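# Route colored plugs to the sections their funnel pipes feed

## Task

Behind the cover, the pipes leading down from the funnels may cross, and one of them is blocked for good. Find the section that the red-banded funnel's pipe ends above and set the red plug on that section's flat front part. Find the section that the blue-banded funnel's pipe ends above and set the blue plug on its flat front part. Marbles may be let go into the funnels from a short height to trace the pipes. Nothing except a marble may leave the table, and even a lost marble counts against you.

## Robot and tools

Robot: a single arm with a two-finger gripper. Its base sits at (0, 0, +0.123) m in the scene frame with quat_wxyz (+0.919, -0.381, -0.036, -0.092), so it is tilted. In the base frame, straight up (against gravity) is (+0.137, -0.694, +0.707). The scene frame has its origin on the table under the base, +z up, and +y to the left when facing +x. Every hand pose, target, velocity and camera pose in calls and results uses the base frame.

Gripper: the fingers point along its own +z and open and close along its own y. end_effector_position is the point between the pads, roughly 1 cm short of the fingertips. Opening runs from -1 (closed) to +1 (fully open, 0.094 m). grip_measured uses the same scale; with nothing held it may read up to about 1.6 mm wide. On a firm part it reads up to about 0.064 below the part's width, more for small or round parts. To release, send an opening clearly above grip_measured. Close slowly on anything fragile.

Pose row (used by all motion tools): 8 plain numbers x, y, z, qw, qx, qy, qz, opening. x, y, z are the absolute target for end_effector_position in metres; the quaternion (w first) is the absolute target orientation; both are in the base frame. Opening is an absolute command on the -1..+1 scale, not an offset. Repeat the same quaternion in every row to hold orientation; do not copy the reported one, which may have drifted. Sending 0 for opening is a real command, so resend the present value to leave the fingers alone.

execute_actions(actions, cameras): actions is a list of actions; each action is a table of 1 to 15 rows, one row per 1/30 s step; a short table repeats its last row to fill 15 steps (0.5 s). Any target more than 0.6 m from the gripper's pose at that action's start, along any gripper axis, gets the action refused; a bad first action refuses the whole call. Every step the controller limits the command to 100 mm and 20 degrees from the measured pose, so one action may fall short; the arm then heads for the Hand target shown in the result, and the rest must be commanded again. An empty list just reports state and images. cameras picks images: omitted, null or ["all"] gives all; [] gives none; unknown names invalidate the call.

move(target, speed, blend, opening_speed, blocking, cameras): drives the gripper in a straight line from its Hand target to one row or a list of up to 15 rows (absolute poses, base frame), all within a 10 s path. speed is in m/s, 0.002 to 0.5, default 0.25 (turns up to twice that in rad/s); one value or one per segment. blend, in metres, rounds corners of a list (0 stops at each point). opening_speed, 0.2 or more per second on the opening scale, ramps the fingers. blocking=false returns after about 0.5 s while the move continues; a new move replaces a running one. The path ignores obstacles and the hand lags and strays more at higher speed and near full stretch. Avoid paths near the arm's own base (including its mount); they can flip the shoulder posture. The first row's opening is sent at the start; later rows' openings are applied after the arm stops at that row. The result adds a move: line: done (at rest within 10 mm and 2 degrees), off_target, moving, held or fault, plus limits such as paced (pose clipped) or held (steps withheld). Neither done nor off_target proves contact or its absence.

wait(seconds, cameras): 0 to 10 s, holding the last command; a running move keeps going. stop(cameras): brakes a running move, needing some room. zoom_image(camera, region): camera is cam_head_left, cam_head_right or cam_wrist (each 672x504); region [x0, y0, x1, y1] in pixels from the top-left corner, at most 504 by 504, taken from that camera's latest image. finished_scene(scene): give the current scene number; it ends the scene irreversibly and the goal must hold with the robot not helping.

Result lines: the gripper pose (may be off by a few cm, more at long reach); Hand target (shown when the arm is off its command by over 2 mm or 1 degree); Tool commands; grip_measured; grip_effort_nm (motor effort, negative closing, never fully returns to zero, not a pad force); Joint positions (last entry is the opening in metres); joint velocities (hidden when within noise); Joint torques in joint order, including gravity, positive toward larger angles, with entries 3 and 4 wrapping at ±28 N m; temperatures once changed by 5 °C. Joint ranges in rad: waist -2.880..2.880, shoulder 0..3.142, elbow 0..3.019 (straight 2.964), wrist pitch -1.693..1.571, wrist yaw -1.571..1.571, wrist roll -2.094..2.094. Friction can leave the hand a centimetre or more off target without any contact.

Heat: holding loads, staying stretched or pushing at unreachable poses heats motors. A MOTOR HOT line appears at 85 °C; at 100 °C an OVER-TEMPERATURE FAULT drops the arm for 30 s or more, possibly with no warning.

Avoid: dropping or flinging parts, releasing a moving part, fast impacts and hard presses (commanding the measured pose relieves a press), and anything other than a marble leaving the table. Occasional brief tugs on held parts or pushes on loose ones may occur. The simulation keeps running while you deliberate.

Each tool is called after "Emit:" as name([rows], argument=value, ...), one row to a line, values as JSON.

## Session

Emit:
execute_actions(actions=[])

Emit:
zoom_image(camera="cam_head_left", region=[180, 40, 500, 280])

Scene clock: 0.00 s.
end_effector_position=(+0.3311, -0.0493, +0.2280) grip_measured=+1.000 grip_effort_nm=n/a end_effector_quat_wxyz=(+0.252, +0.240, +0.929, -0.124)
Joint positions: [0.044 0.929 0.838 -1.044 0.378 0.466 0.094]
Joint velocities: within noise
Joint torques (N m): no reading
Heat: hottest elbow 33 °C.
Hand target: +0.3376, -0.0498, +0.2407; +0.265, +0.243, +0.925, -0.120
Tool commands: gripper/opening=+1.0

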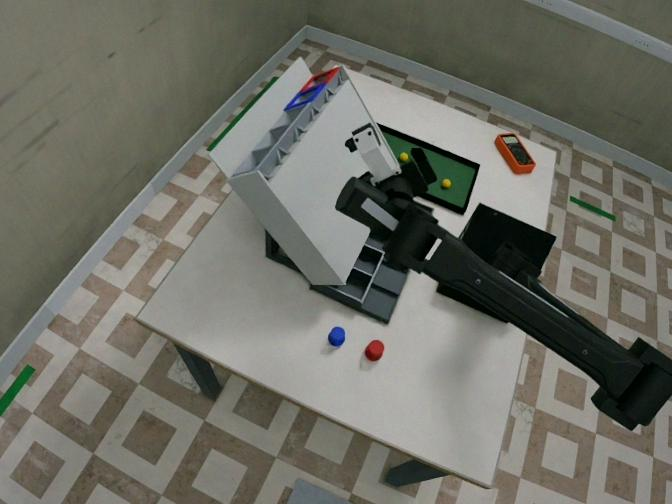

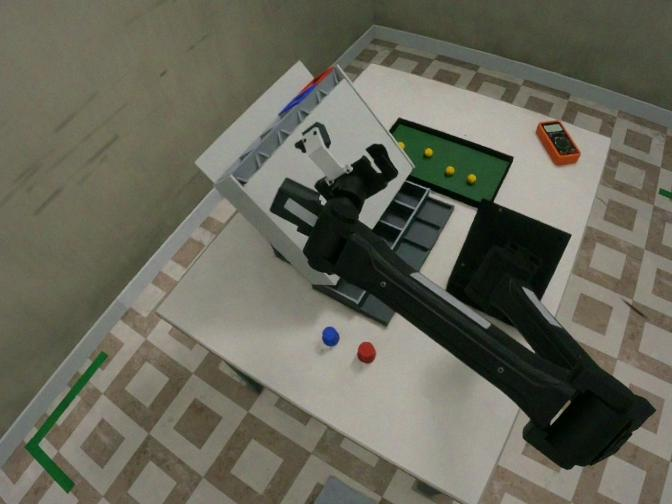

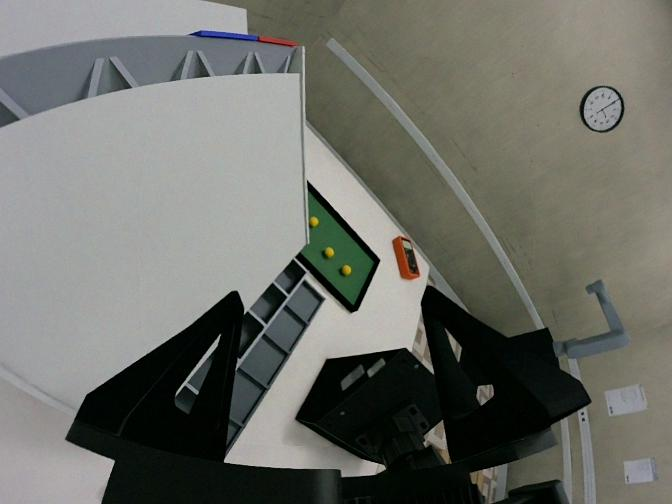

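Scaled by 1.575 from the camera's 672x504 image, which has a finer 960x720 frame.

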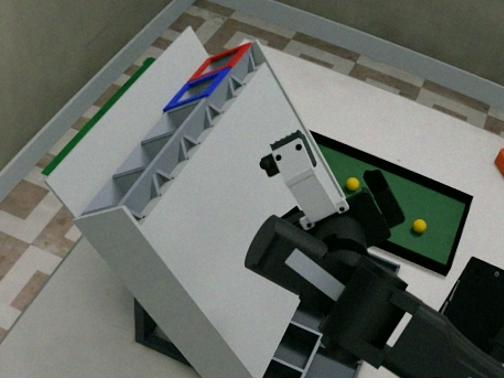

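Emit:
move([
  [0.461, -0.2659, 0.0902, 0.0, 0.42, 0.885, 0.19, 0.25],
  [0.4432, -0.2254, -0.0969, -0.15, 0.46, 0.84, 0.20, 0.2],
  [0.4245, -0.176, -0.230, -0.248, 0.4517, 0.8056, 0.2915, 0.2],
], speed=0.25, blend=[0.06, 0.06, 0], cameras=["cam_wrist","cam_head_right"])

Scene clock: 33.37 s.
end_effector_position=(+0.4005, -0.1633, -0.2411) grip_measured=+0.201 grip_effort_nm=-0.105 end_effector_quat_wxyz=(-0.273, +0.463, +0.792, +0.290)
Joint positions: [-0.587 2.59 1.512 -1.154 -0.526 0.286 0.056]
Joint torques (N m): [-8.94 -13.33 12.01 -0.32 -0.01 -0.24]
Hand target: +0.4240, -0.1756, -0.2292; -0.248, +0.452, +0.806, +0.291
Off the commanded pose: 0.029 m, 4 deg.
move: off_target; blend cut to 0 m at target 2; target 2's new opening was sent with the hand 0.035 m and 4 deg from that target
Images, in order: cam_head_right, cam_wrist.

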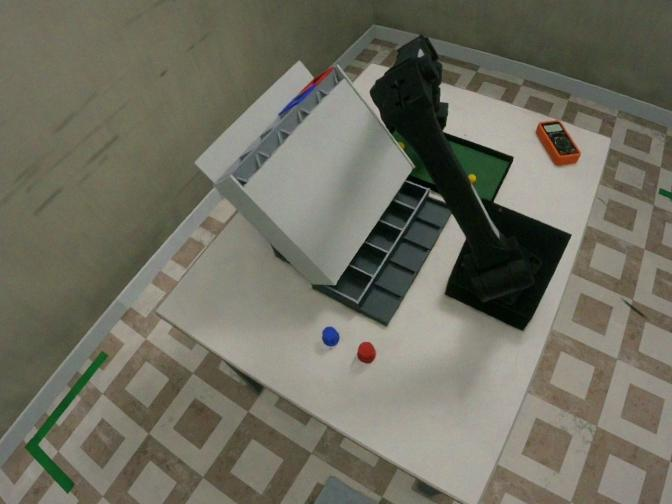

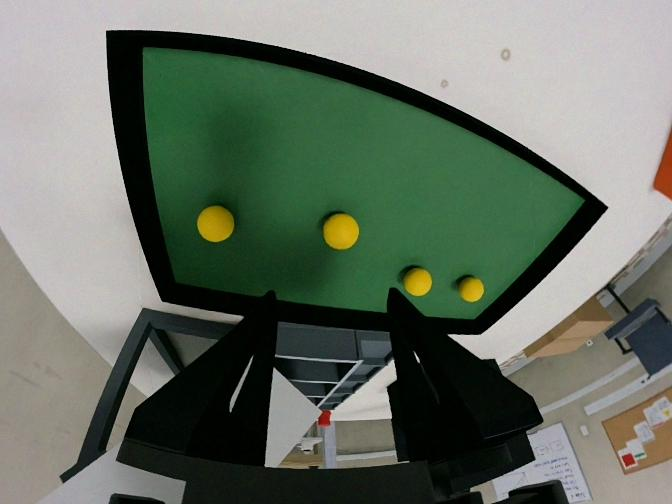

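Emit:
move(target=[0.4097, -0.1402, -0.2745, -0.248, 0.4517, 0.8056, 0.2915, 0.2], speed=0.15, cameras=["cam_wrist"])

Scene clock: 44.97 s.
end_effector_position=(+0.4030, -0.1372, -0.2749) grip_measured=+0.201 grip_effort_nm=-0.095 end_effector_quat_wxyz=(-0.256, +0.447, +0.806, +0.293)
Joint positions: [-0.54 2.638 1.49 -1.035 -0.551 0.294 0.056]
Joint torques (N m): [-9.58 -12.4 8.31 0.68 -0.01 0.03]
Heat: hottest elbow 39 °C.
Hand target: +0.4097, -0.1402, -0.2744; -0.248, +0.452, +0.806, +0.292
Off the commanded pose: 0.007 m, 1 deg.
move: done
Images, in order: cam_wrist.

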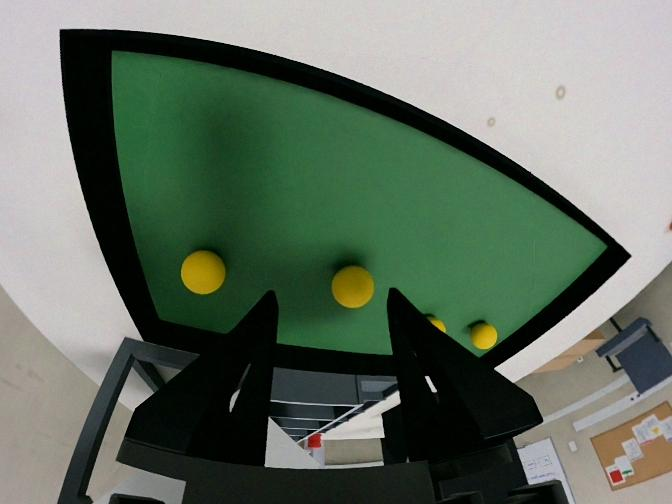

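Emit:
move([
  [0.4097, -0.1402, -0.2745, -0.248, 0.4517, 0.8056, 0.2915, -0.1],
  [0.3917, -0.1190, -0.2930, -0.248, 0.4517, 0.8056, 0.2915, -0.1],
], speed=0.1, cameras=["cam_wrist"])

Scene clock: 54.13 s.
end_effector_position=(+0.3886, -0.1201, -0.2904) grip_measured=-0.099 grip_effort_nm=-0.100 end_effector_quat_wxyz=(-0.251, +0.448, +0.807, +0.293)
Joint positions: [-0.525 2.647 1.428 -0.944 -0.561 0.313 0.042]
Joint torques (N m): [-9.05 -11.63 7.61 0.73 -0.01 0.07]
Hand target: +0.3918, -0.1190, -0.2930; -0.248, +0.452, +0.806, +0.292
Off the commanded pose: 0.004 m, 1 deg.
move: done
Images, in order: cam_wrist.

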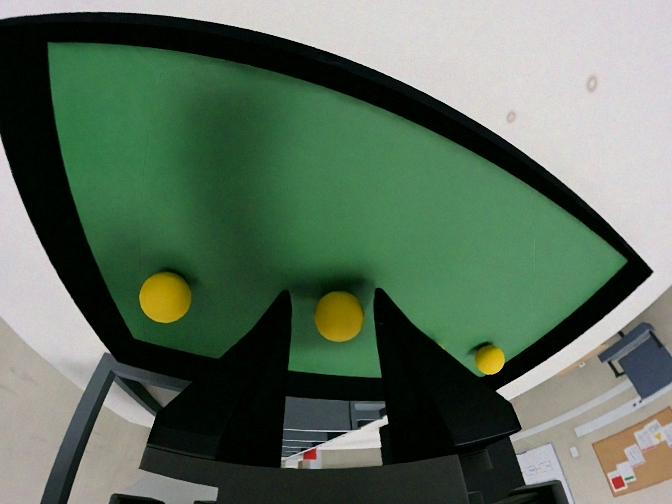

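Emit:
move([
  [0.3895, -0.1100, -0.3020, -0.248, 0.4517, 0.8056, 0.2915, -0.1],
  [0.3895, -0.1100, -0.3020, -0.248, 0.4517, 0.8056, 0.2915, -0.65],
], speed=0.08, opening_speed=0.8, cameras=["cam_wrist"])

Scene clock: 60.93 s.
end_effector_position=(+0.3926, -0.1164, -0.2955) grip_measured=-0.531 grip_effort_nm=-1.028 end_effector_quat_wxyz=(-0.242, +0.449, +0.807, +0.296)
Joint positions: [-0.517 2.653 1.425 -0.912 -0.573 0.327 0.022]
Joint torques (N m): [-8.7 -10.99 7.04 0.72 0.18 0.05]
Hand target: +0.3894, -0.1101, -0.3019; -0.248, +0.452, +0.806, +0.292
Off the commanded pose: 0.010 m, 1 deg.
move: done
Images, in order: cam_wrist.

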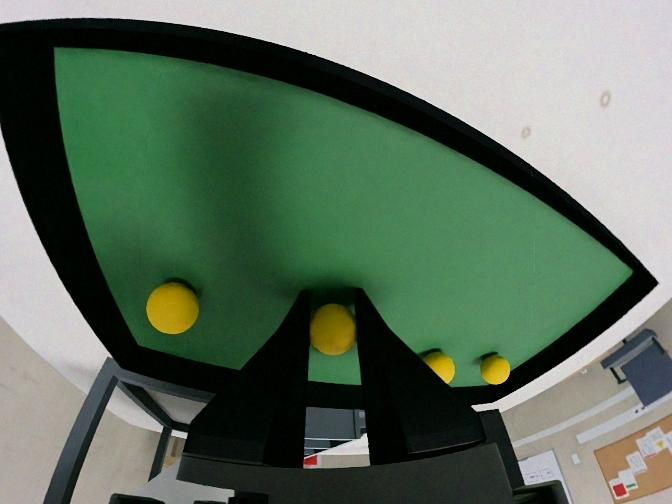

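Emit:
move([
  [0.402, -0.19, -0.22, -0.2, 0.46, 0.825, 0.22, -0.65],
  [0.4432, -0.2254, -0.0969, -0.12, 0.47, 0.8586, 0.17, -0.65],
  [0.461, -0.2659, 0.0902, 0.0, 0.42, 0.885, 0.19, -0.65],
  [0.6040, -0.165, 0.192, 0.0951, 0.3560, 0.8972, 0.2424, -0.65],
], speed=0.25, blend=[0.04, 0.06, 0.06, 0], cameras=["cam_wrist"])

Emit:
zoom_image(camera="cam_wrist", region=[220, 150, 460, 390])

Scene clock: 73.67 s.
end_effector_position=(+0.5904, -0.1555, +0.1755) grip_measured=-0.533 grip_effort_nm=-1.053 end_effector_quat_wxyz=(+0.072, +0.353, +0.901, +0.243)
Joint positions: [-0.39 1.867 1.671 -1.226 -0.492 0.393 0.022]
Joint torques (N m): [-11.22 -6.18 13.14 1.65 0.34 0.05]
Hand target: +0.6030, -0.1648, +0.1924; +0.095, +0.356, +0.897, +0.243
Off the commanded pose: 0.023 m, 3 deg.
move: off_target
Images, in order: cam_wrist.

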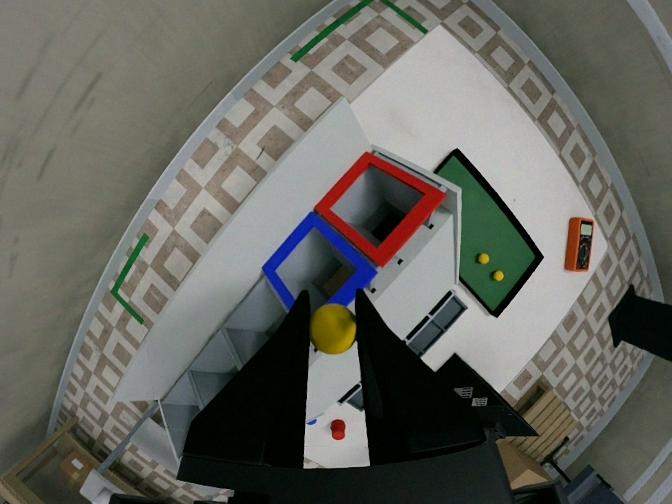

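Scaled by 2.100 from the camera's 672x504 image, which has a finer 960x720 frame.

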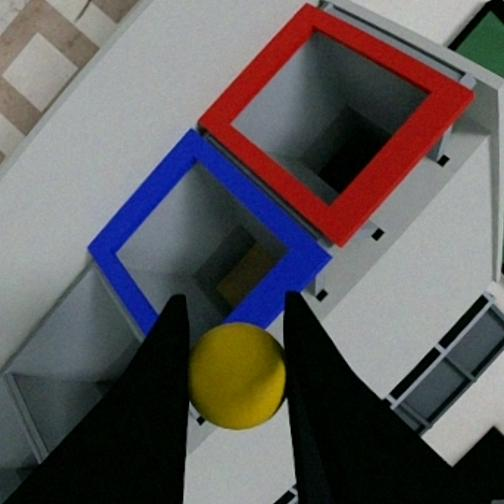

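Emit:
move([
  [0.6190, -0.195, 0.132, 0.0951, 0.3560, 0.8972, 0.2424, -0.65],
  [0.6170, -0.1636, 0.0894, 0.0951, 0.3560, 0.8972, 0.2424, -0.65],
], speed=0.15, blend=[0.02, 0], cameras=["cam_wrist"])

Emit:
zoom_image(camera="cam_wrist", region=[210, 180, 450, 420])

Scene clock: 80.70 s.
end_effector_position=(+0.6086, -0.1605, +0.0794) grip_measured=-0.533 grip_effort_nm=-1.057 end_effector_quat_wxyz=(+0.078, +0.354, +0.900, +0.244)
Joint positions: [-0.387 1.981 1.581 -1.004 -0.493 0.405 0.022]
Joint torques (N m): [-11.11 -8.47 10.69 1.99 0.47 0.04]
Hand target: +0.6168, -0.1635, +0.0896; +0.095, +0.356, +0.897, +0.243
Off the commanded pose: 0.013 m, 2 deg.
move: off_target
Images, in order: cam_wrist.

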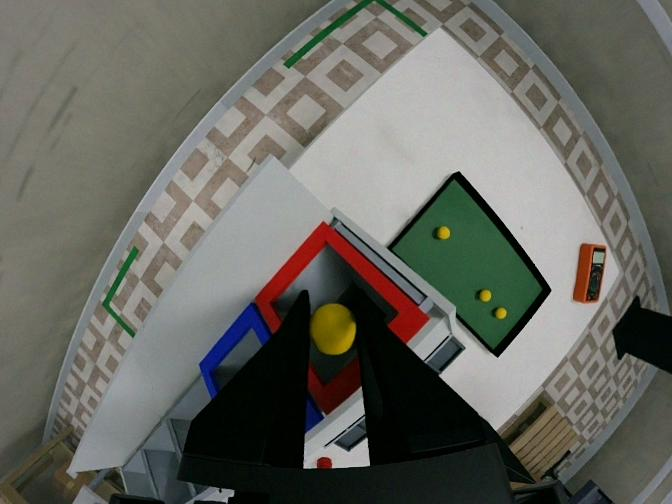

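Scaled by 2.100 from the camera's 672x504 image, which has a finer 960x720 frame.

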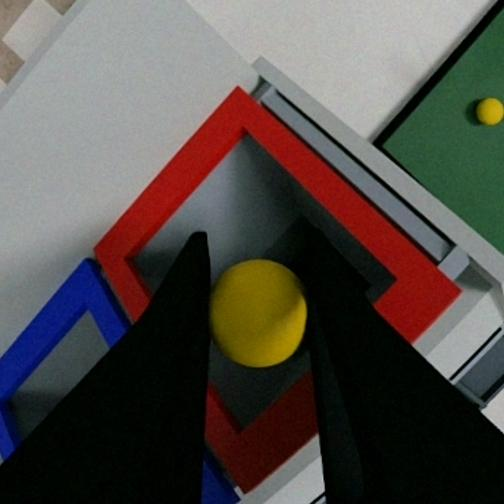

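Emit:
move(target=[0.6175, -0.1660, 0.0924, 0.0951, 0.3560, 0.8972, 0.2424, -0.25], speed=0.08, opening_speed=1.2, cameras=["cam_wrist"])

Scene clock: 85.50 s.
end_effector_position=(+0.6086, -0.1605, +0.0794) grip_measured=-0.252 grip_effort_nm=0.056 end_effector_quat_wxyz=(+0.078, +0.354, +0.899, +0.244)
Joint positions: [-0.387 1.981 1.581 -1.004 -0.493 0.405 0.035]
Joint torques (N m): [-11.46 -8.47 11.49 1.55 0.45 0.02]
Hand target: +0.6172, -0.1659, +0.0926; +0.095, +0.356, +0.897, +0.243
Off the commanded pose: 0.017 m, 2 deg.
move: off_target
Images, in order: cam_wrist.

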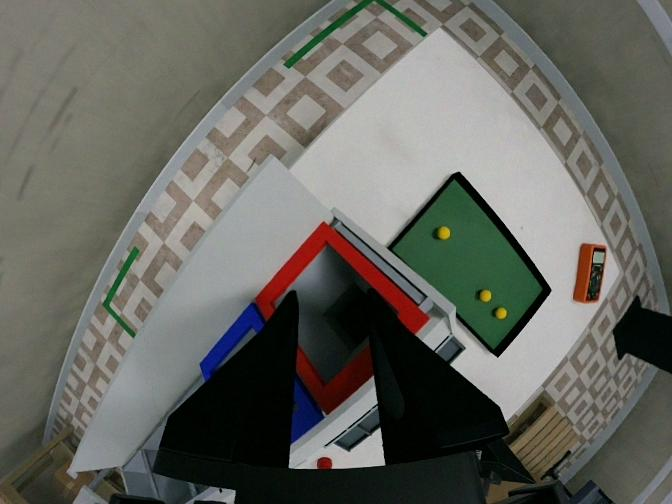

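Emit:
move([
  [0.61, -0.21, 0.14, 0.0951, 0.3560, 0.8972, 0.2424, -0.1],
  [0.461, -0.2659, 0.0902, 0.0, 0.42, 0.885, 0.19, 0.1],
  [0.4652, -0.2274, -0.0969, -0.18, 0.46, 0.83, 0.25, 0.1],
  [0.492, -0.150, -0.229, -0.248, 0.4517, 0.8056, 0.2915, 0.2],
], speed=0.25, blend=[0.03, 0.06, 0.06, 0], cameras=["cam_wrist","cam_head_left"])

Emit:
zoom_image(camera="cam_head_left", region=[300, 170, 450, 330])

Scene clock: 103.83 s.
end_effector_position=(+0.4662, -0.1348, -0.2398) grip_measured=+0.199 grip_effort_nm=0.046 end_effector_quat_wxyz=(-0.277, +0.448, +0.799, +0.291)
Joint positions: [-0.477 2.645 1.676 -1.227 -0.583 0.353 0.056]
Joint torques (N m): [-11.34 -13.92 11.95 0.35 0.02 0.06]
Hand target: +0.4912, -0.1497, -0.2278; -0.248, +0.452, +0.806, +0.292
Off the commanded pose: 0.032 m, 3 deg.
move: off_target; blend cut to 0 m at target 2; target 2's new opening was sent with the hand 0.012 m and 2 deg from that target; target 4's new opening was sent with the hand 0.032 m and 3 deg from that target
Images, in order: cam_head_left, cam_wrist.

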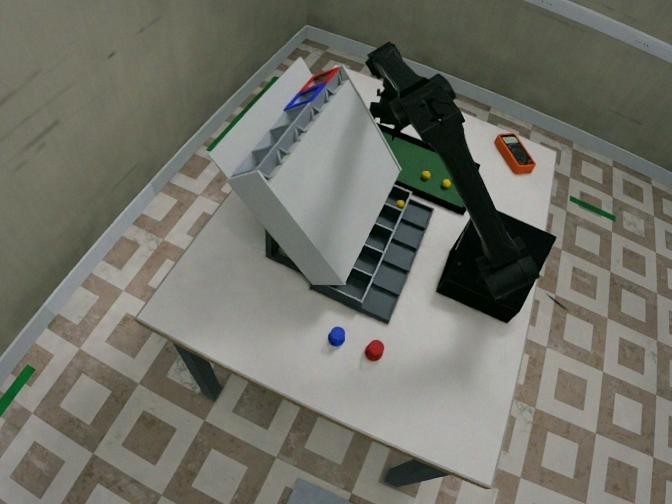

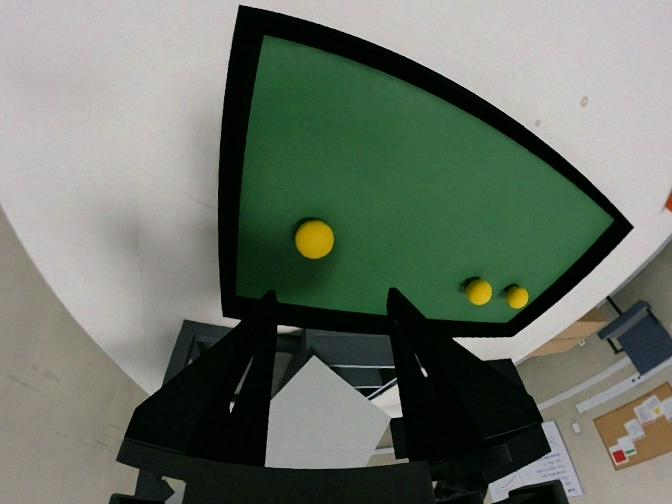

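Scaled by 3.150 from the camera's 672x504 image, which has a finer 960x720 frame.

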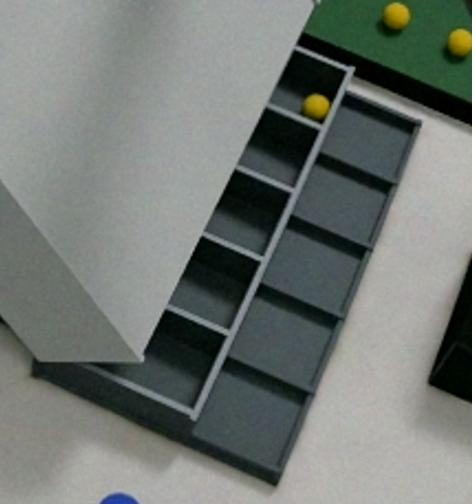

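Emit:
move(target=[0.4840, -0.1070, -0.2650, -0.248, 0.4517, 0.8056, 0.2915, 0.2], speed=0.12, cameras=["cam_wrist"])

Scene clock: 115.17 s.
end_effector_position=(+0.4809, -0.1044, -0.2634) grip_measured=+0.199 grip_effort_nm=0.056 end_effector_quat_wxyz=(-0.253, +0.445, +0.808, +0.291)
Joint positions: [-0.416 2.663 1.651 -1.095 -0.614 0.416 0.056]
Joint torques (N m): [-11.58 -12.51 8.03 0.7 0.02 0.07]
Hand target: +0.4841, -0.1070, -0.2649; -0.248, +0.452, +0.806, +0.292
Off the commanded pose: 0.004 m, 1 deg.
move: done
Images, in order: cam_wrist.

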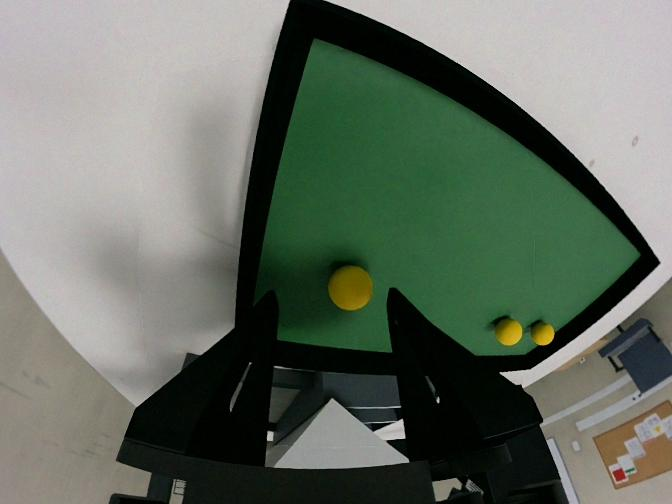

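Emit:
move(target=[0.4682, -0.0847, -0.2851, -0.248, 0.4517, 0.8056, 0.2915, 0.2], speed=0.1, cameras=["cam_wrist"])

Scene clock: 123.07 s.
end_effector_position=(+0.4670, -0.0887, -0.2808) grip_measured=+0.199 grip_effort_nm=0.046 end_effector_quat_wxyz=(-0.248, +0.449, +0.807, +0.293)
Joint positions: [-0.401 2.67 1.588 -1.002 -0.628 0.444 0.056]
Joint torques (N m): [-10.58 -11.93 7.43 0.77 0.03 0.07]
Hand target: +0.4680, -0.0847, -0.2850; -0.248, +0.452, +0.806, +0.292
Off the commanded pose: 0.006 m, 0 deg.
move: done
Images, in order: cam_wrist.

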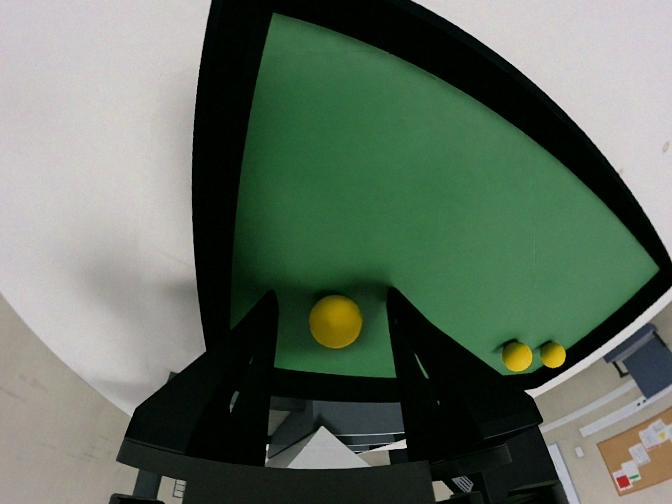

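Emit:
move(target=[0.4672, -0.0830, -0.2870, -0.248, 0.4517, 0.8056, 0.2915, -0.65], speed=0.08, opening_speed=0.8, cameras=["cam_wrist"])

Scene clock: 128.73 s.
end_effector_position=(+0.4692, -0.0889, -0.2814) grip_measured=-0.524 grip_effort_nm=-1.033 end_effector_quat_wxyz=(-0.244, +0.449, +0.807, +0.296)
Joint positions: [-0.401 2.67 1.588 -0.992 -0.633 0.447 0.022]
Joint torques (N m): [-10.46 -11.75 7.13 0.66 0.2 0.05]
Hand target: +0.4670, -0.0831, -0.2869; -0.248, +0.452, +0.806, +0.292
Off the commanded pose: 0.008 m, 1 deg.
move: done
Images, in order: cam_wrist.

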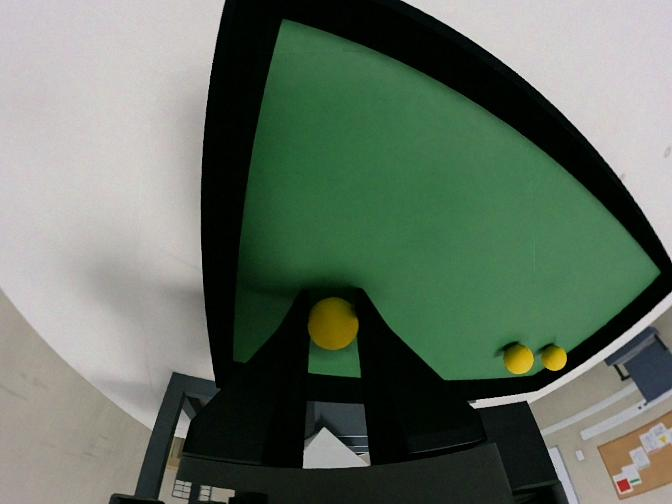

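Emit:
move([
  [0.478, -0.157, -0.205, -0.22, 0.455, 0.82, 0.25, -0.65],
  [0.4652, -0.2274, -0.0969, -0.15, 0.465, 0.845, 0.20, -0.65],
  [0.461, -0.2659, 0.0902, 0.0, 0.42, 0.885, 0.19, -0.65],
  [0.6051, -0.098, 0.235, 0.0951, 0.3560, 0.8972, 0.2424, -0.65],
  [0.5980, -0.0610, 0.1975, 0.0951, 0.3560, 0.8972, 0.2424, -0.65],
], speed=[0.2, 0.25, 0.25, 0.25, 0.12], blend=[0.03, 0.06, 0.06, 0.01, 0], cameras=["cam_wrist"])

Emit:
zoom_image(camera="cam_wrist", region=[210, 200, 450, 440])

Scene clock: 141.00 s.
end_effector_position=(+0.5916, -0.0595, +0.1833) grip_measured=-0.525 grip_effort_nm=-1.062 end_effector_quat_wxyz=(+0.075, +0.354, +0.901, +0.241)
Joint positions: [-0.227 1.769 1.549 -1.112 -0.455 0.579 0.022]
Joint torques (N m): [-10.81 -7.41 10.03 1.84 0.6 0.06]
Hand target: +0.5976, -0.0610, +0.1976; +0.095, +0.356, +0.897, +0.243
Off the commanded pose: 0.016 m, 2 deg.
move: off_target
Images, in order: cam_wrist.

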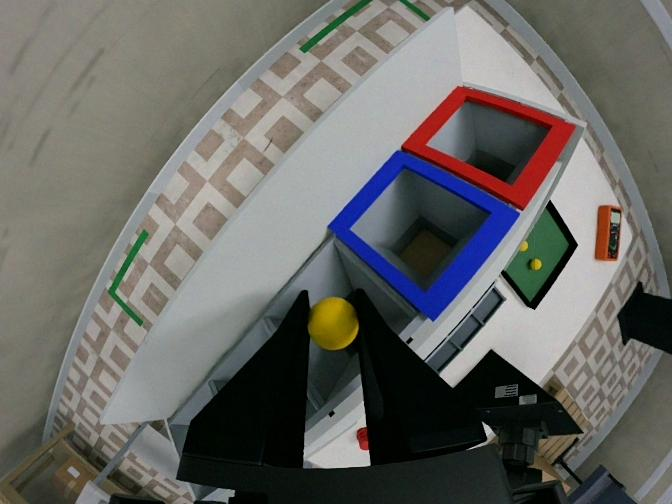

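Scaled by 2.100 from the camera's 672x504 image, which has a finer 960x720 frame.

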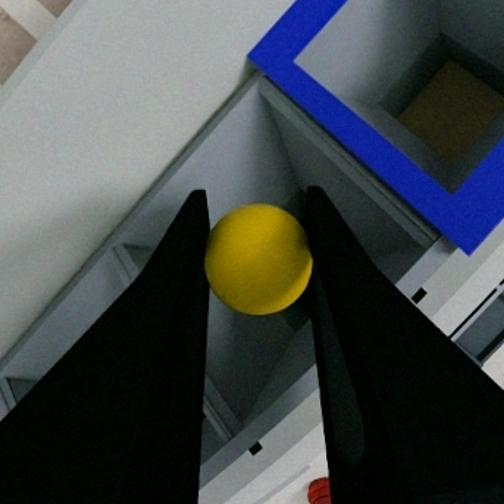

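Emit:
move(target=[0.5980, -0.0610, 0.1975, 0.0951, 0.3560, 0.8972, 0.2424, -0.2], speed=0.12, opening_speed=1.2, cameras=["cam_wrist"])

Scene clock: 146.00 s.
end_effector_position=(+0.5917, -0.0596, +0.1833) grip_measured=-0.202 grip_effort_nm=0.046 end_effector_quat_wxyz=(+0.075, +0.355, +0.900, +0.240)
Joint positions: [-0.227 1.769 1.549 -1.112 -0.454 0.579 0.038]
Joint torques (N m): [-10.81 -7.41 10.02 1.84 0.59 0.05]
Hand target: +0.5977, -0.0610, +0.1976; +0.095, +0.356, +0.897, +0.243
Off the commanded pose: 0.016 m, 2 deg.
move: off_target
Images, in order: cam_wrist.

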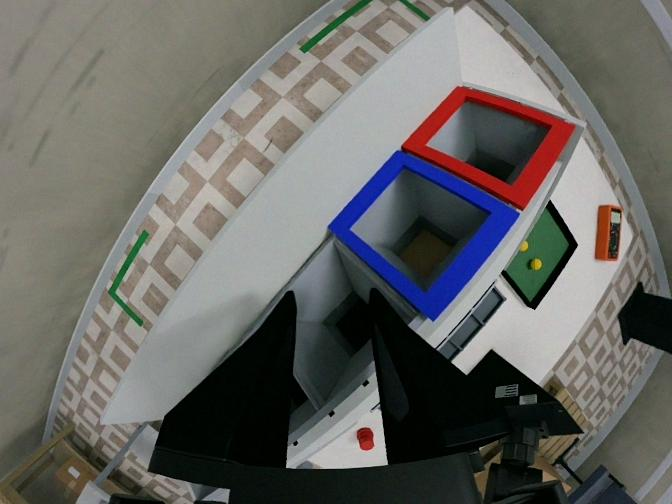

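Emit:
move([
  [0.605, -0.1, 0.235, 0.0951, 0.3560, 0.8972, 0.2424, -0.2],
  [0.461, -0.2659, 0.0902, 0.0, 0.42, 0.885, 0.19, -0.1],
  [0.365, -0.27, -0.05, -0.12, 0.40, 0.87, 0.25, -0.1],
  [0.336, -0.163, -0.227, -0.1791, 0.2667, 0.8843, 0.3382, -0.1],
], speed=0.25, blend=[0.03, 0.06, 0.06, 0], cameras=["cam_wrist","cam_head_left"])

Emit:
zoom_image(camera="cam_head_left", region=[300, 170, 450, 330])

Scene clock: 168.80 s.
end_effector_position=(+0.3177, -0.1495, -0.2306) grip_measured=-0.101 grip_effort_nm=0.051 end_effector_quat_wxyz=(-0.206, +0.278, +0.873, +0.344)
Joint positions: [-0.665 2.497 1.256 -1.033 -0.477 -0.226 0.042]
Joint torques (N m): [-7.71 -11.75 10.15 0.61 -0.06 -0.25]
Hand target: +0.3357, -0.1629, -0.2264; -0.179, +0.267, +0.885, +0.338
Off the commanded pose: 0.023 m, 4 deg.
move: off_target; blend cut to 0.0273 m at target 1, 0 m at target 2
Images, in order: cam_head_left, cam_wrist.

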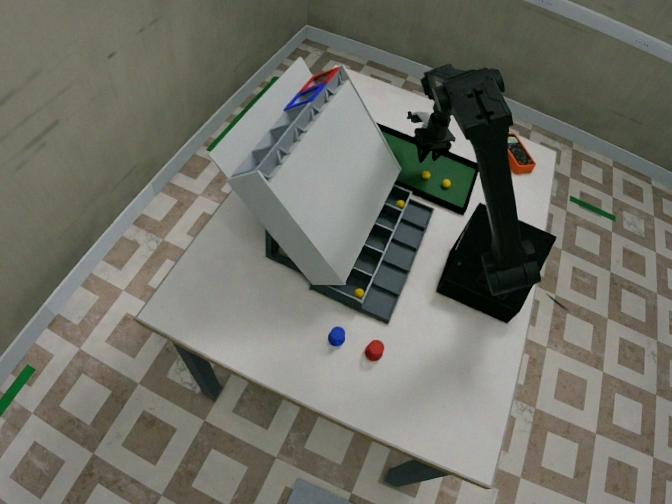

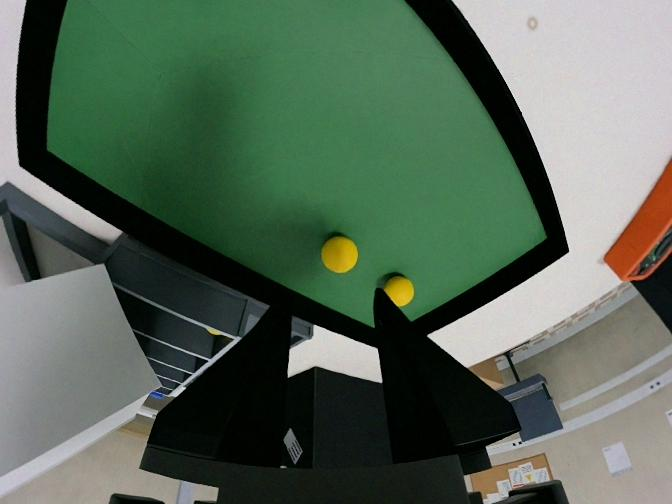

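Scaled by 3.150 from the camera's 672x504 image, which has a finer 960x720 frame.

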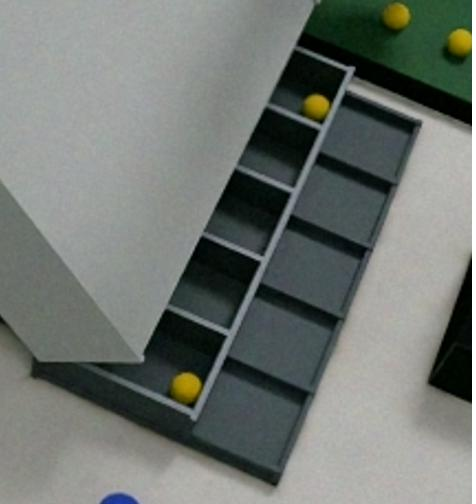

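Emit:
move(target=[0.3090, -0.1245, -0.2530, -0.1791, 0.2667, 0.8843, 0.3382, -0.1], speed=0.12, cameras=["cam_wrist"])

Scene clock: 181.87 s.
end_effector_position=(+0.3046, -0.1232, -0.2506) grip_measured=-0.101 grip_effort_nm=0.042 end_effector_quat_wxyz=(-0.184, +0.263, +0.884, +0.341)
Joint positions: [-0.635 2.507 1.167 -0.881 -0.497 -0.227 0.042]
Joint torques (N m): [-7.3 -10.05 7.69 0.72 -0.07 0.03]
Hand target: +0.3090, -0.1244, -0.2530; -0.179, +0.267, +0.884, +0.338
Off the commanded pose: 0.005 m, 1 deg.
move: done
Images, in order: cam_wrist.

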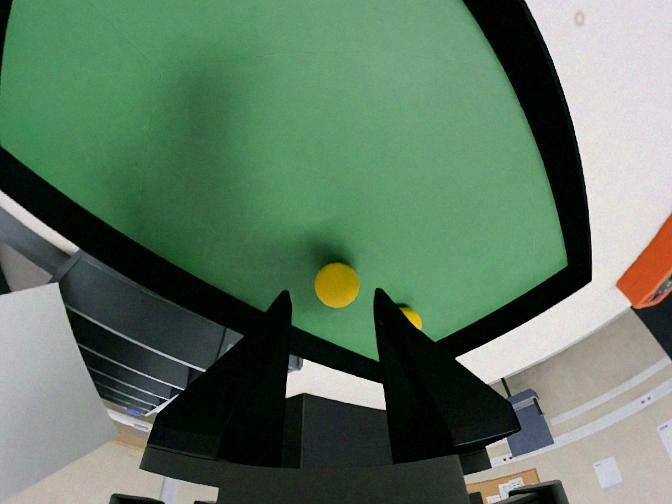

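Emit:
move(target=[0.2976, -0.1010, -0.2725, -0.1791, 0.2667, 0.8843, 0.3382, -0.1], speed=0.1, cameras=["cam_wrist"])

Scene clock: 188.13 s.
end_effector_position=(+0.2966, -0.1035, -0.2683) grip_measured=-0.101 grip_effort_nm=0.051 end_effector_quat_wxyz=(-0.179, +0.262, +0.885, +0.341)
Joint positions: [-0.607 2.538 1.13 -0.791 -0.516 -0.202 0.042]
Joint torques (N m): [-7.06 -9.52 6.71 0.9 -0.05 0.07]
Hand target: +0.2974, -0.1009, -0.2724; -0.179, +0.267, +0.884, +0.338
Off the commanded pose: 0.005 m, 1 deg.
move: done
Images, in order: cam_wrist.

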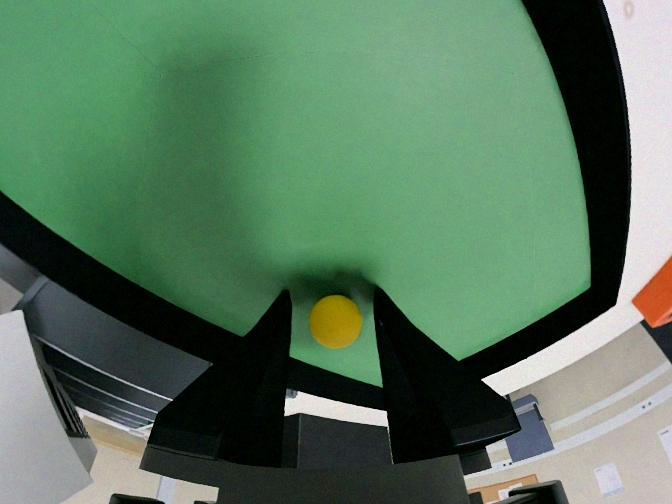

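Emit:
move(target=[0.2966, -0.0990, -0.2745, -0.1791, 0.2667, 0.8843, 0.3382, -0.65], speed=0.08, opening_speed=0.8, cameras=["cam_wrist"])

Scene clock: 193.50 s.
end_effector_position=(+0.2977, -0.1042, -0.2692) grip_measured=-0.524 grip_effort_nm=-1.043 end_effector_quat_wxyz=(-0.177, +0.263, +0.886, +0.339)
Joint positions: [-0.607 2.538 1.13 -0.783 -0.516 -0.198 0.022]
Joint torques (N m): [-6.83 -9.23 6.46 0.95 -0.09 0.05]
Hand target: +0.2964, -0.0990, -0.2744; -0.179, +0.267, +0.884, +0.338
Off the commanded pose: 0.008 m, 1 deg.
move: done
Images, in order: cam_wrist.

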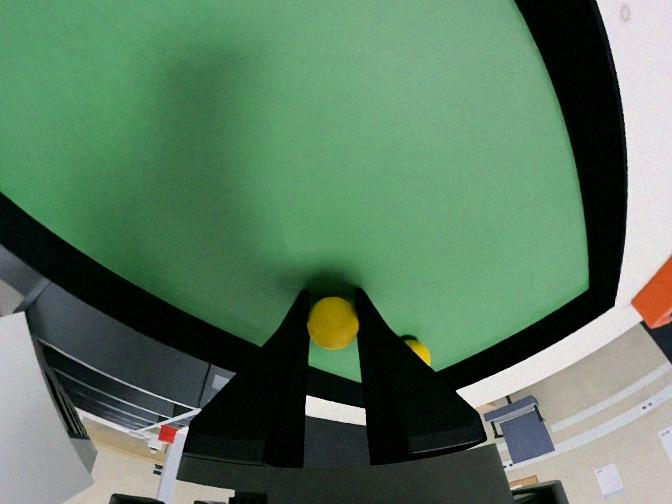

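Emit:
move([
  [0.312, -0.172, -0.198, -0.1791, 0.2667, 0.8843, 0.3382, -0.65],
  [0.365, -0.27, -0.05, -0.1, 0.38, 0.88, 0.26, -0.65],
  [0.461, -0.2659, 0.0902, 0.0, 0.40, 0.885, 0.22, -0.65],
  [0.594, -0.048, 0.2737, 0.2422, 0.24, 0.8922, 0.2948, -0.65],
  [0.5870, -0.0090, 0.2430, 0.2422, 0.24, 0.8922, 0.2948, -0.65],
], speed=[0.2, 0.25, 0.25, 0.25, 0.12], blend=[0.03, 0.06, 0.06, 0.01, 0], cameras=["cam_wrist"])

Emit:
zoom_image(camera="cam_wrist", region=[210, 220, 450, 460])

Scene clock: 206.17 s.
end_effector_position=(+0.5819, -0.0074, +0.2292) grip_measured=-0.525 grip_effort_nm=-1.057 end_effector_quat_wxyz=(+0.225, +0.239, +0.898, +0.293)
Joint positions: [-0.16 1.557 1.309 -0.75 -0.524 0.517 0.022]
Joint torques (N m): [-9.52 -5.77 10.09 2.15 0.62 0.04]
Hand target: +0.5868, -0.0089, +0.2431; +0.242, +0.240, +0.893, +0.295
Off the commanded pose: 0.015 m, 2 deg.
move: off_target
Images, in order: cam_wrist.

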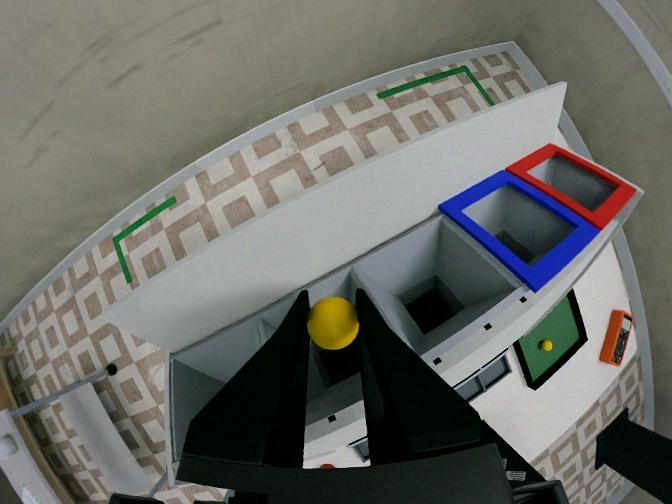

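Scaled by 2.100 from the camera's 672x504 image, which has a finer 960x720 frame.

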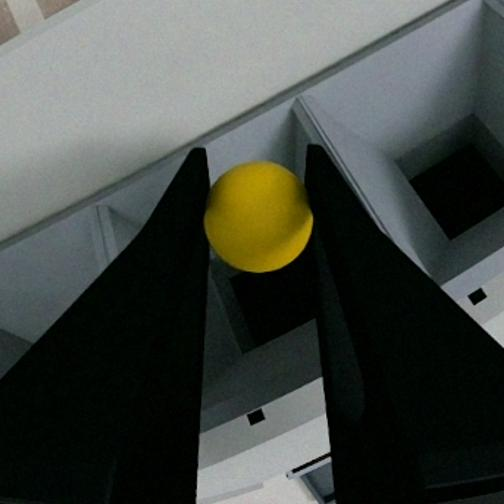

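Emit:
move(target=[0.5870, -0.0090, 0.2430, 0.2422, 0.24, 0.8922, 0.2948, -0.2], speed=0.12, opening_speed=1.2, cameras=["cam_wrist"])

Scene clock: 213.57 s.
end_effector_position=(+0.5819, -0.0075, +0.2292) grip_measured=-0.202 grip_effort_nm=0.051 end_effector_quat_wxyz=(+0.225, +0.239, +0.898, +0.293)
Joint positions: [-0.16 1.557 1.309 -0.75 -0.524 0.518 0.038]
Joint torques (N m): [-9.52 -5.77 10.07 2.15 0.61 0.05]
Hand target: +0.5868, -0.0089, +0.2431; +0.242, +0.240, +0.893, +0.295
Off the commanded pose: 0.015 m, 2 deg.
move: off_target
Images, in order: cam_wrist.

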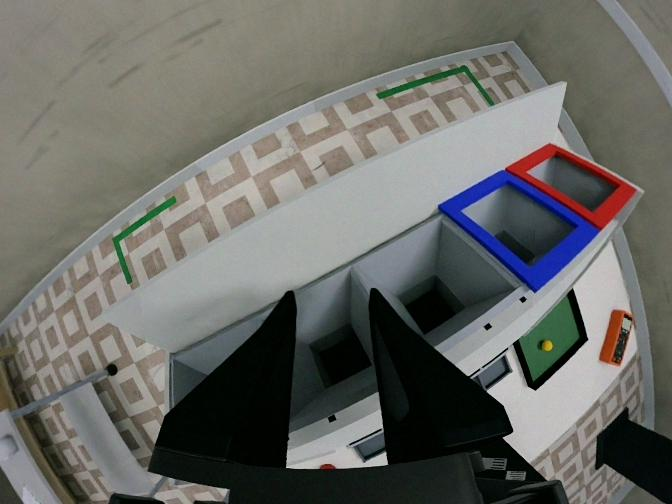

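Emit:
move([
  [0.592, -0.048, 0.275, 0.2, 0.26, 0.90, 0.29, -0.2],
  [0.461, -0.2659, 0.0902, 0.0, 0.42, 0.885, 0.19, -0.15],
  [0.34, -0.27, -0.05, -0.12, 0.40, 0.87, 0.25, -0.15],
  [0.270, -0.169, -0.229, -0.1791, 0.2667, 0.8843, 0.3382, -0.15],
], speed=0.25, blend=[0.03, 0.06, 0.06, 0], cameras=["cam_wrist","cam_head_left"])

Emit:
zoom_image(camera="cam_head_left", region=[300, 170, 450, 330])

Scene clock: 228.70 s.
end_effector_position=(+0.2596, -0.1613, -0.2313) grip_measured=-0.151 grip_effort_nm=0.051 end_effector_quat_wxyz=(-0.198, +0.277, +0.875, +0.344)
Joint positions: [-0.78 2.471 1.142 -0.968 -0.408 -0.323 0.04]
Joint torques (N m): [-5.89 -11.11 8.66 0.68 -0.08 -0.24]
Hand target: +0.2700, -0.1689, -0.2288; -0.179, +0.267, +0.885, +0.338
Off the commanded pose: 0.013 m, 3 deg.
move: off_target; blend cut to 0.0253 m at target 1, 0 m at target 2; target 2's new opening was sent with the hand 0.020 m and 2 deg from that target
Images, in order: cam_head_left, cam_wrist.

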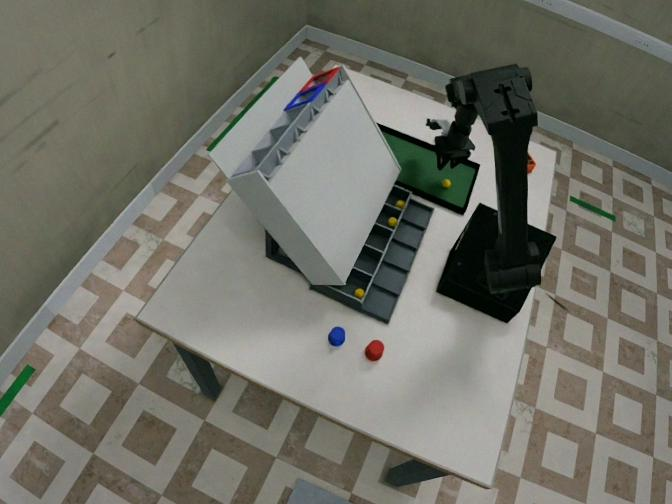

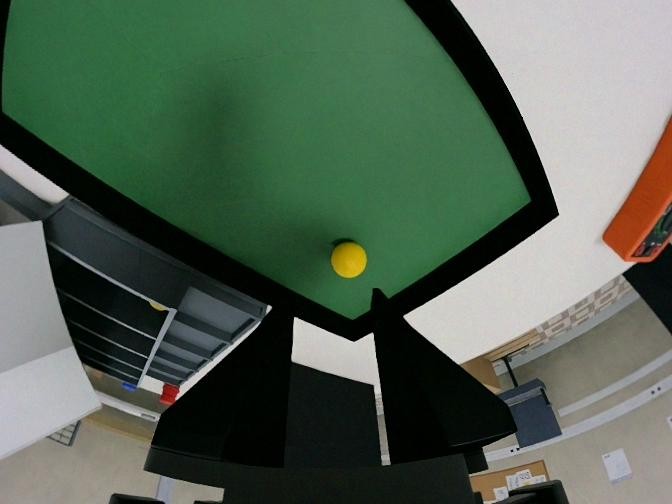

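Scaled by 3.150 from the camera's 672x504 image, which has a finer 960x720 frame.

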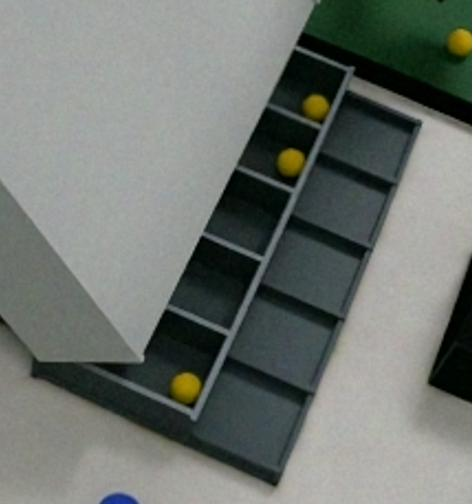

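Emit:
move(target=[0.2385, -0.1325, -0.2555, -0.1791, 0.2667, 0.8843, 0.3382, -0.15], speed=0.12, cameras=["cam_wrist"])

Scene clock: 235.60 s.
end_effector_position=(+0.2333, -0.1307, -0.2533) grip_measured=-0.151 grip_effort_nm=0.051 end_effector_quat_wxyz=(-0.187, +0.273, +0.880, +0.341)
Joint positions: [-0.771 2.501 1.04 -0.815 -0.415 -0.323 0.04]
Joint torques (N m): [-5.36 -9.7 7.56 0.73 -0.08 -0.15]
Hand target: +0.2385, -0.1326, -0.2554; -0.179, +0.267, +0.884, +0.338
Off the commanded pose: 0.006 m, 1 deg.
move: done
Images, in order: cam_wrist.

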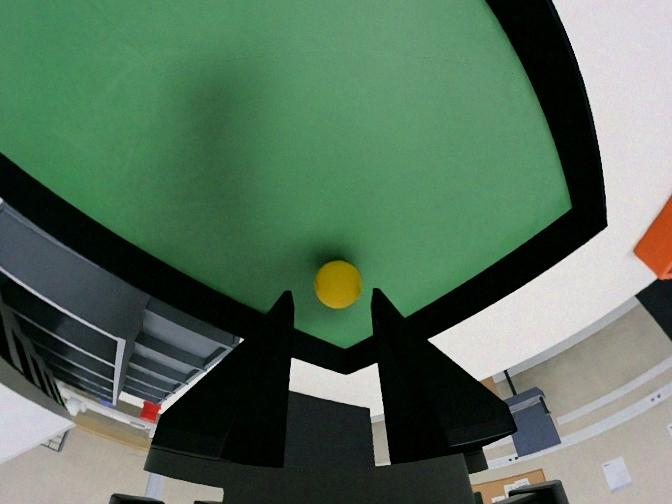

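Emit:
move(target=[0.2297, -0.1120, -0.2745, -0.1791, 0.2667, 0.8843, 0.3382, -0.15], speed=0.1, cameras=["cam_wrist"])

Scene clock: 240.97 s.
end_effector_position=(+0.2301, -0.1164, -0.2692) grip_measured=-0.151 grip_effort_nm=0.046 end_effector_quat_wxyz=(-0.178, +0.264, +0.885, +0.340)
Joint positions: [-0.749 2.534 1.019 -0.737 -0.431 -0.323 0.04]
Joint torques (N m): [-5.3 -8.76 6.5 1.03 -0.09 0.03]
Hand target: +0.2296, -0.1121, -0.2744; -0.179, +0.267, +0.884, +0.338
Off the commanded pose: 0.007 m, 0 deg.
move: done
Images, in order: cam_wrist.

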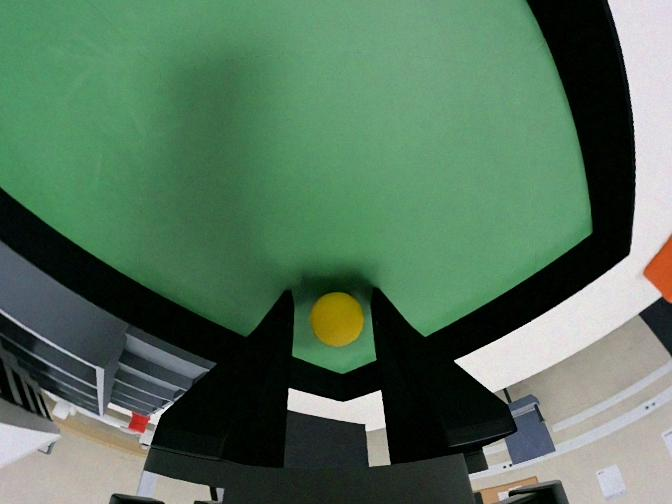

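N4 in position (337,319), d 54. Close.

Emit:
move(target=[0.2295, -0.1115, -0.2748, -0.1791, 0.2667, 0.8843, 0.3382, -0.65], speed=0.08, opening_speed=0.8, cameras=["cam_wrist"])

Scene clock: 244.70 s.
end_effector_position=(+0.2308, -0.1172, -0.2701) grip_measured=-0.524 grip_effort_nm=-1.038 end_effector_quat_wxyz=(-0.176, +0.264, +0.886, +0.338)
Joint positions: [-0.749 2.534 1.019 -0.731 -0.43 -0.323 0.022]
Joint torques (N m): [-5.19 -8.7 6.43 0.87 -0.13 0.04]
Hand target: +0.2293, -0.1116, -0.2747; -0.179, +0.267, +0.884, +0.338
Off the commanded pose: 0.007 m, 1 deg.
move: done
Images, in order: cam_wrist.

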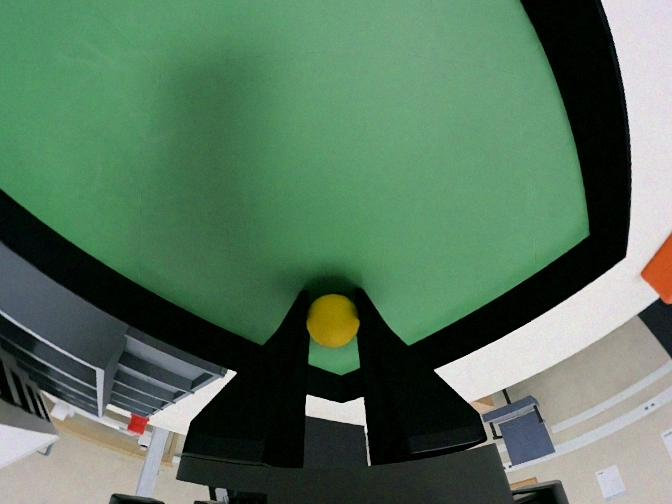

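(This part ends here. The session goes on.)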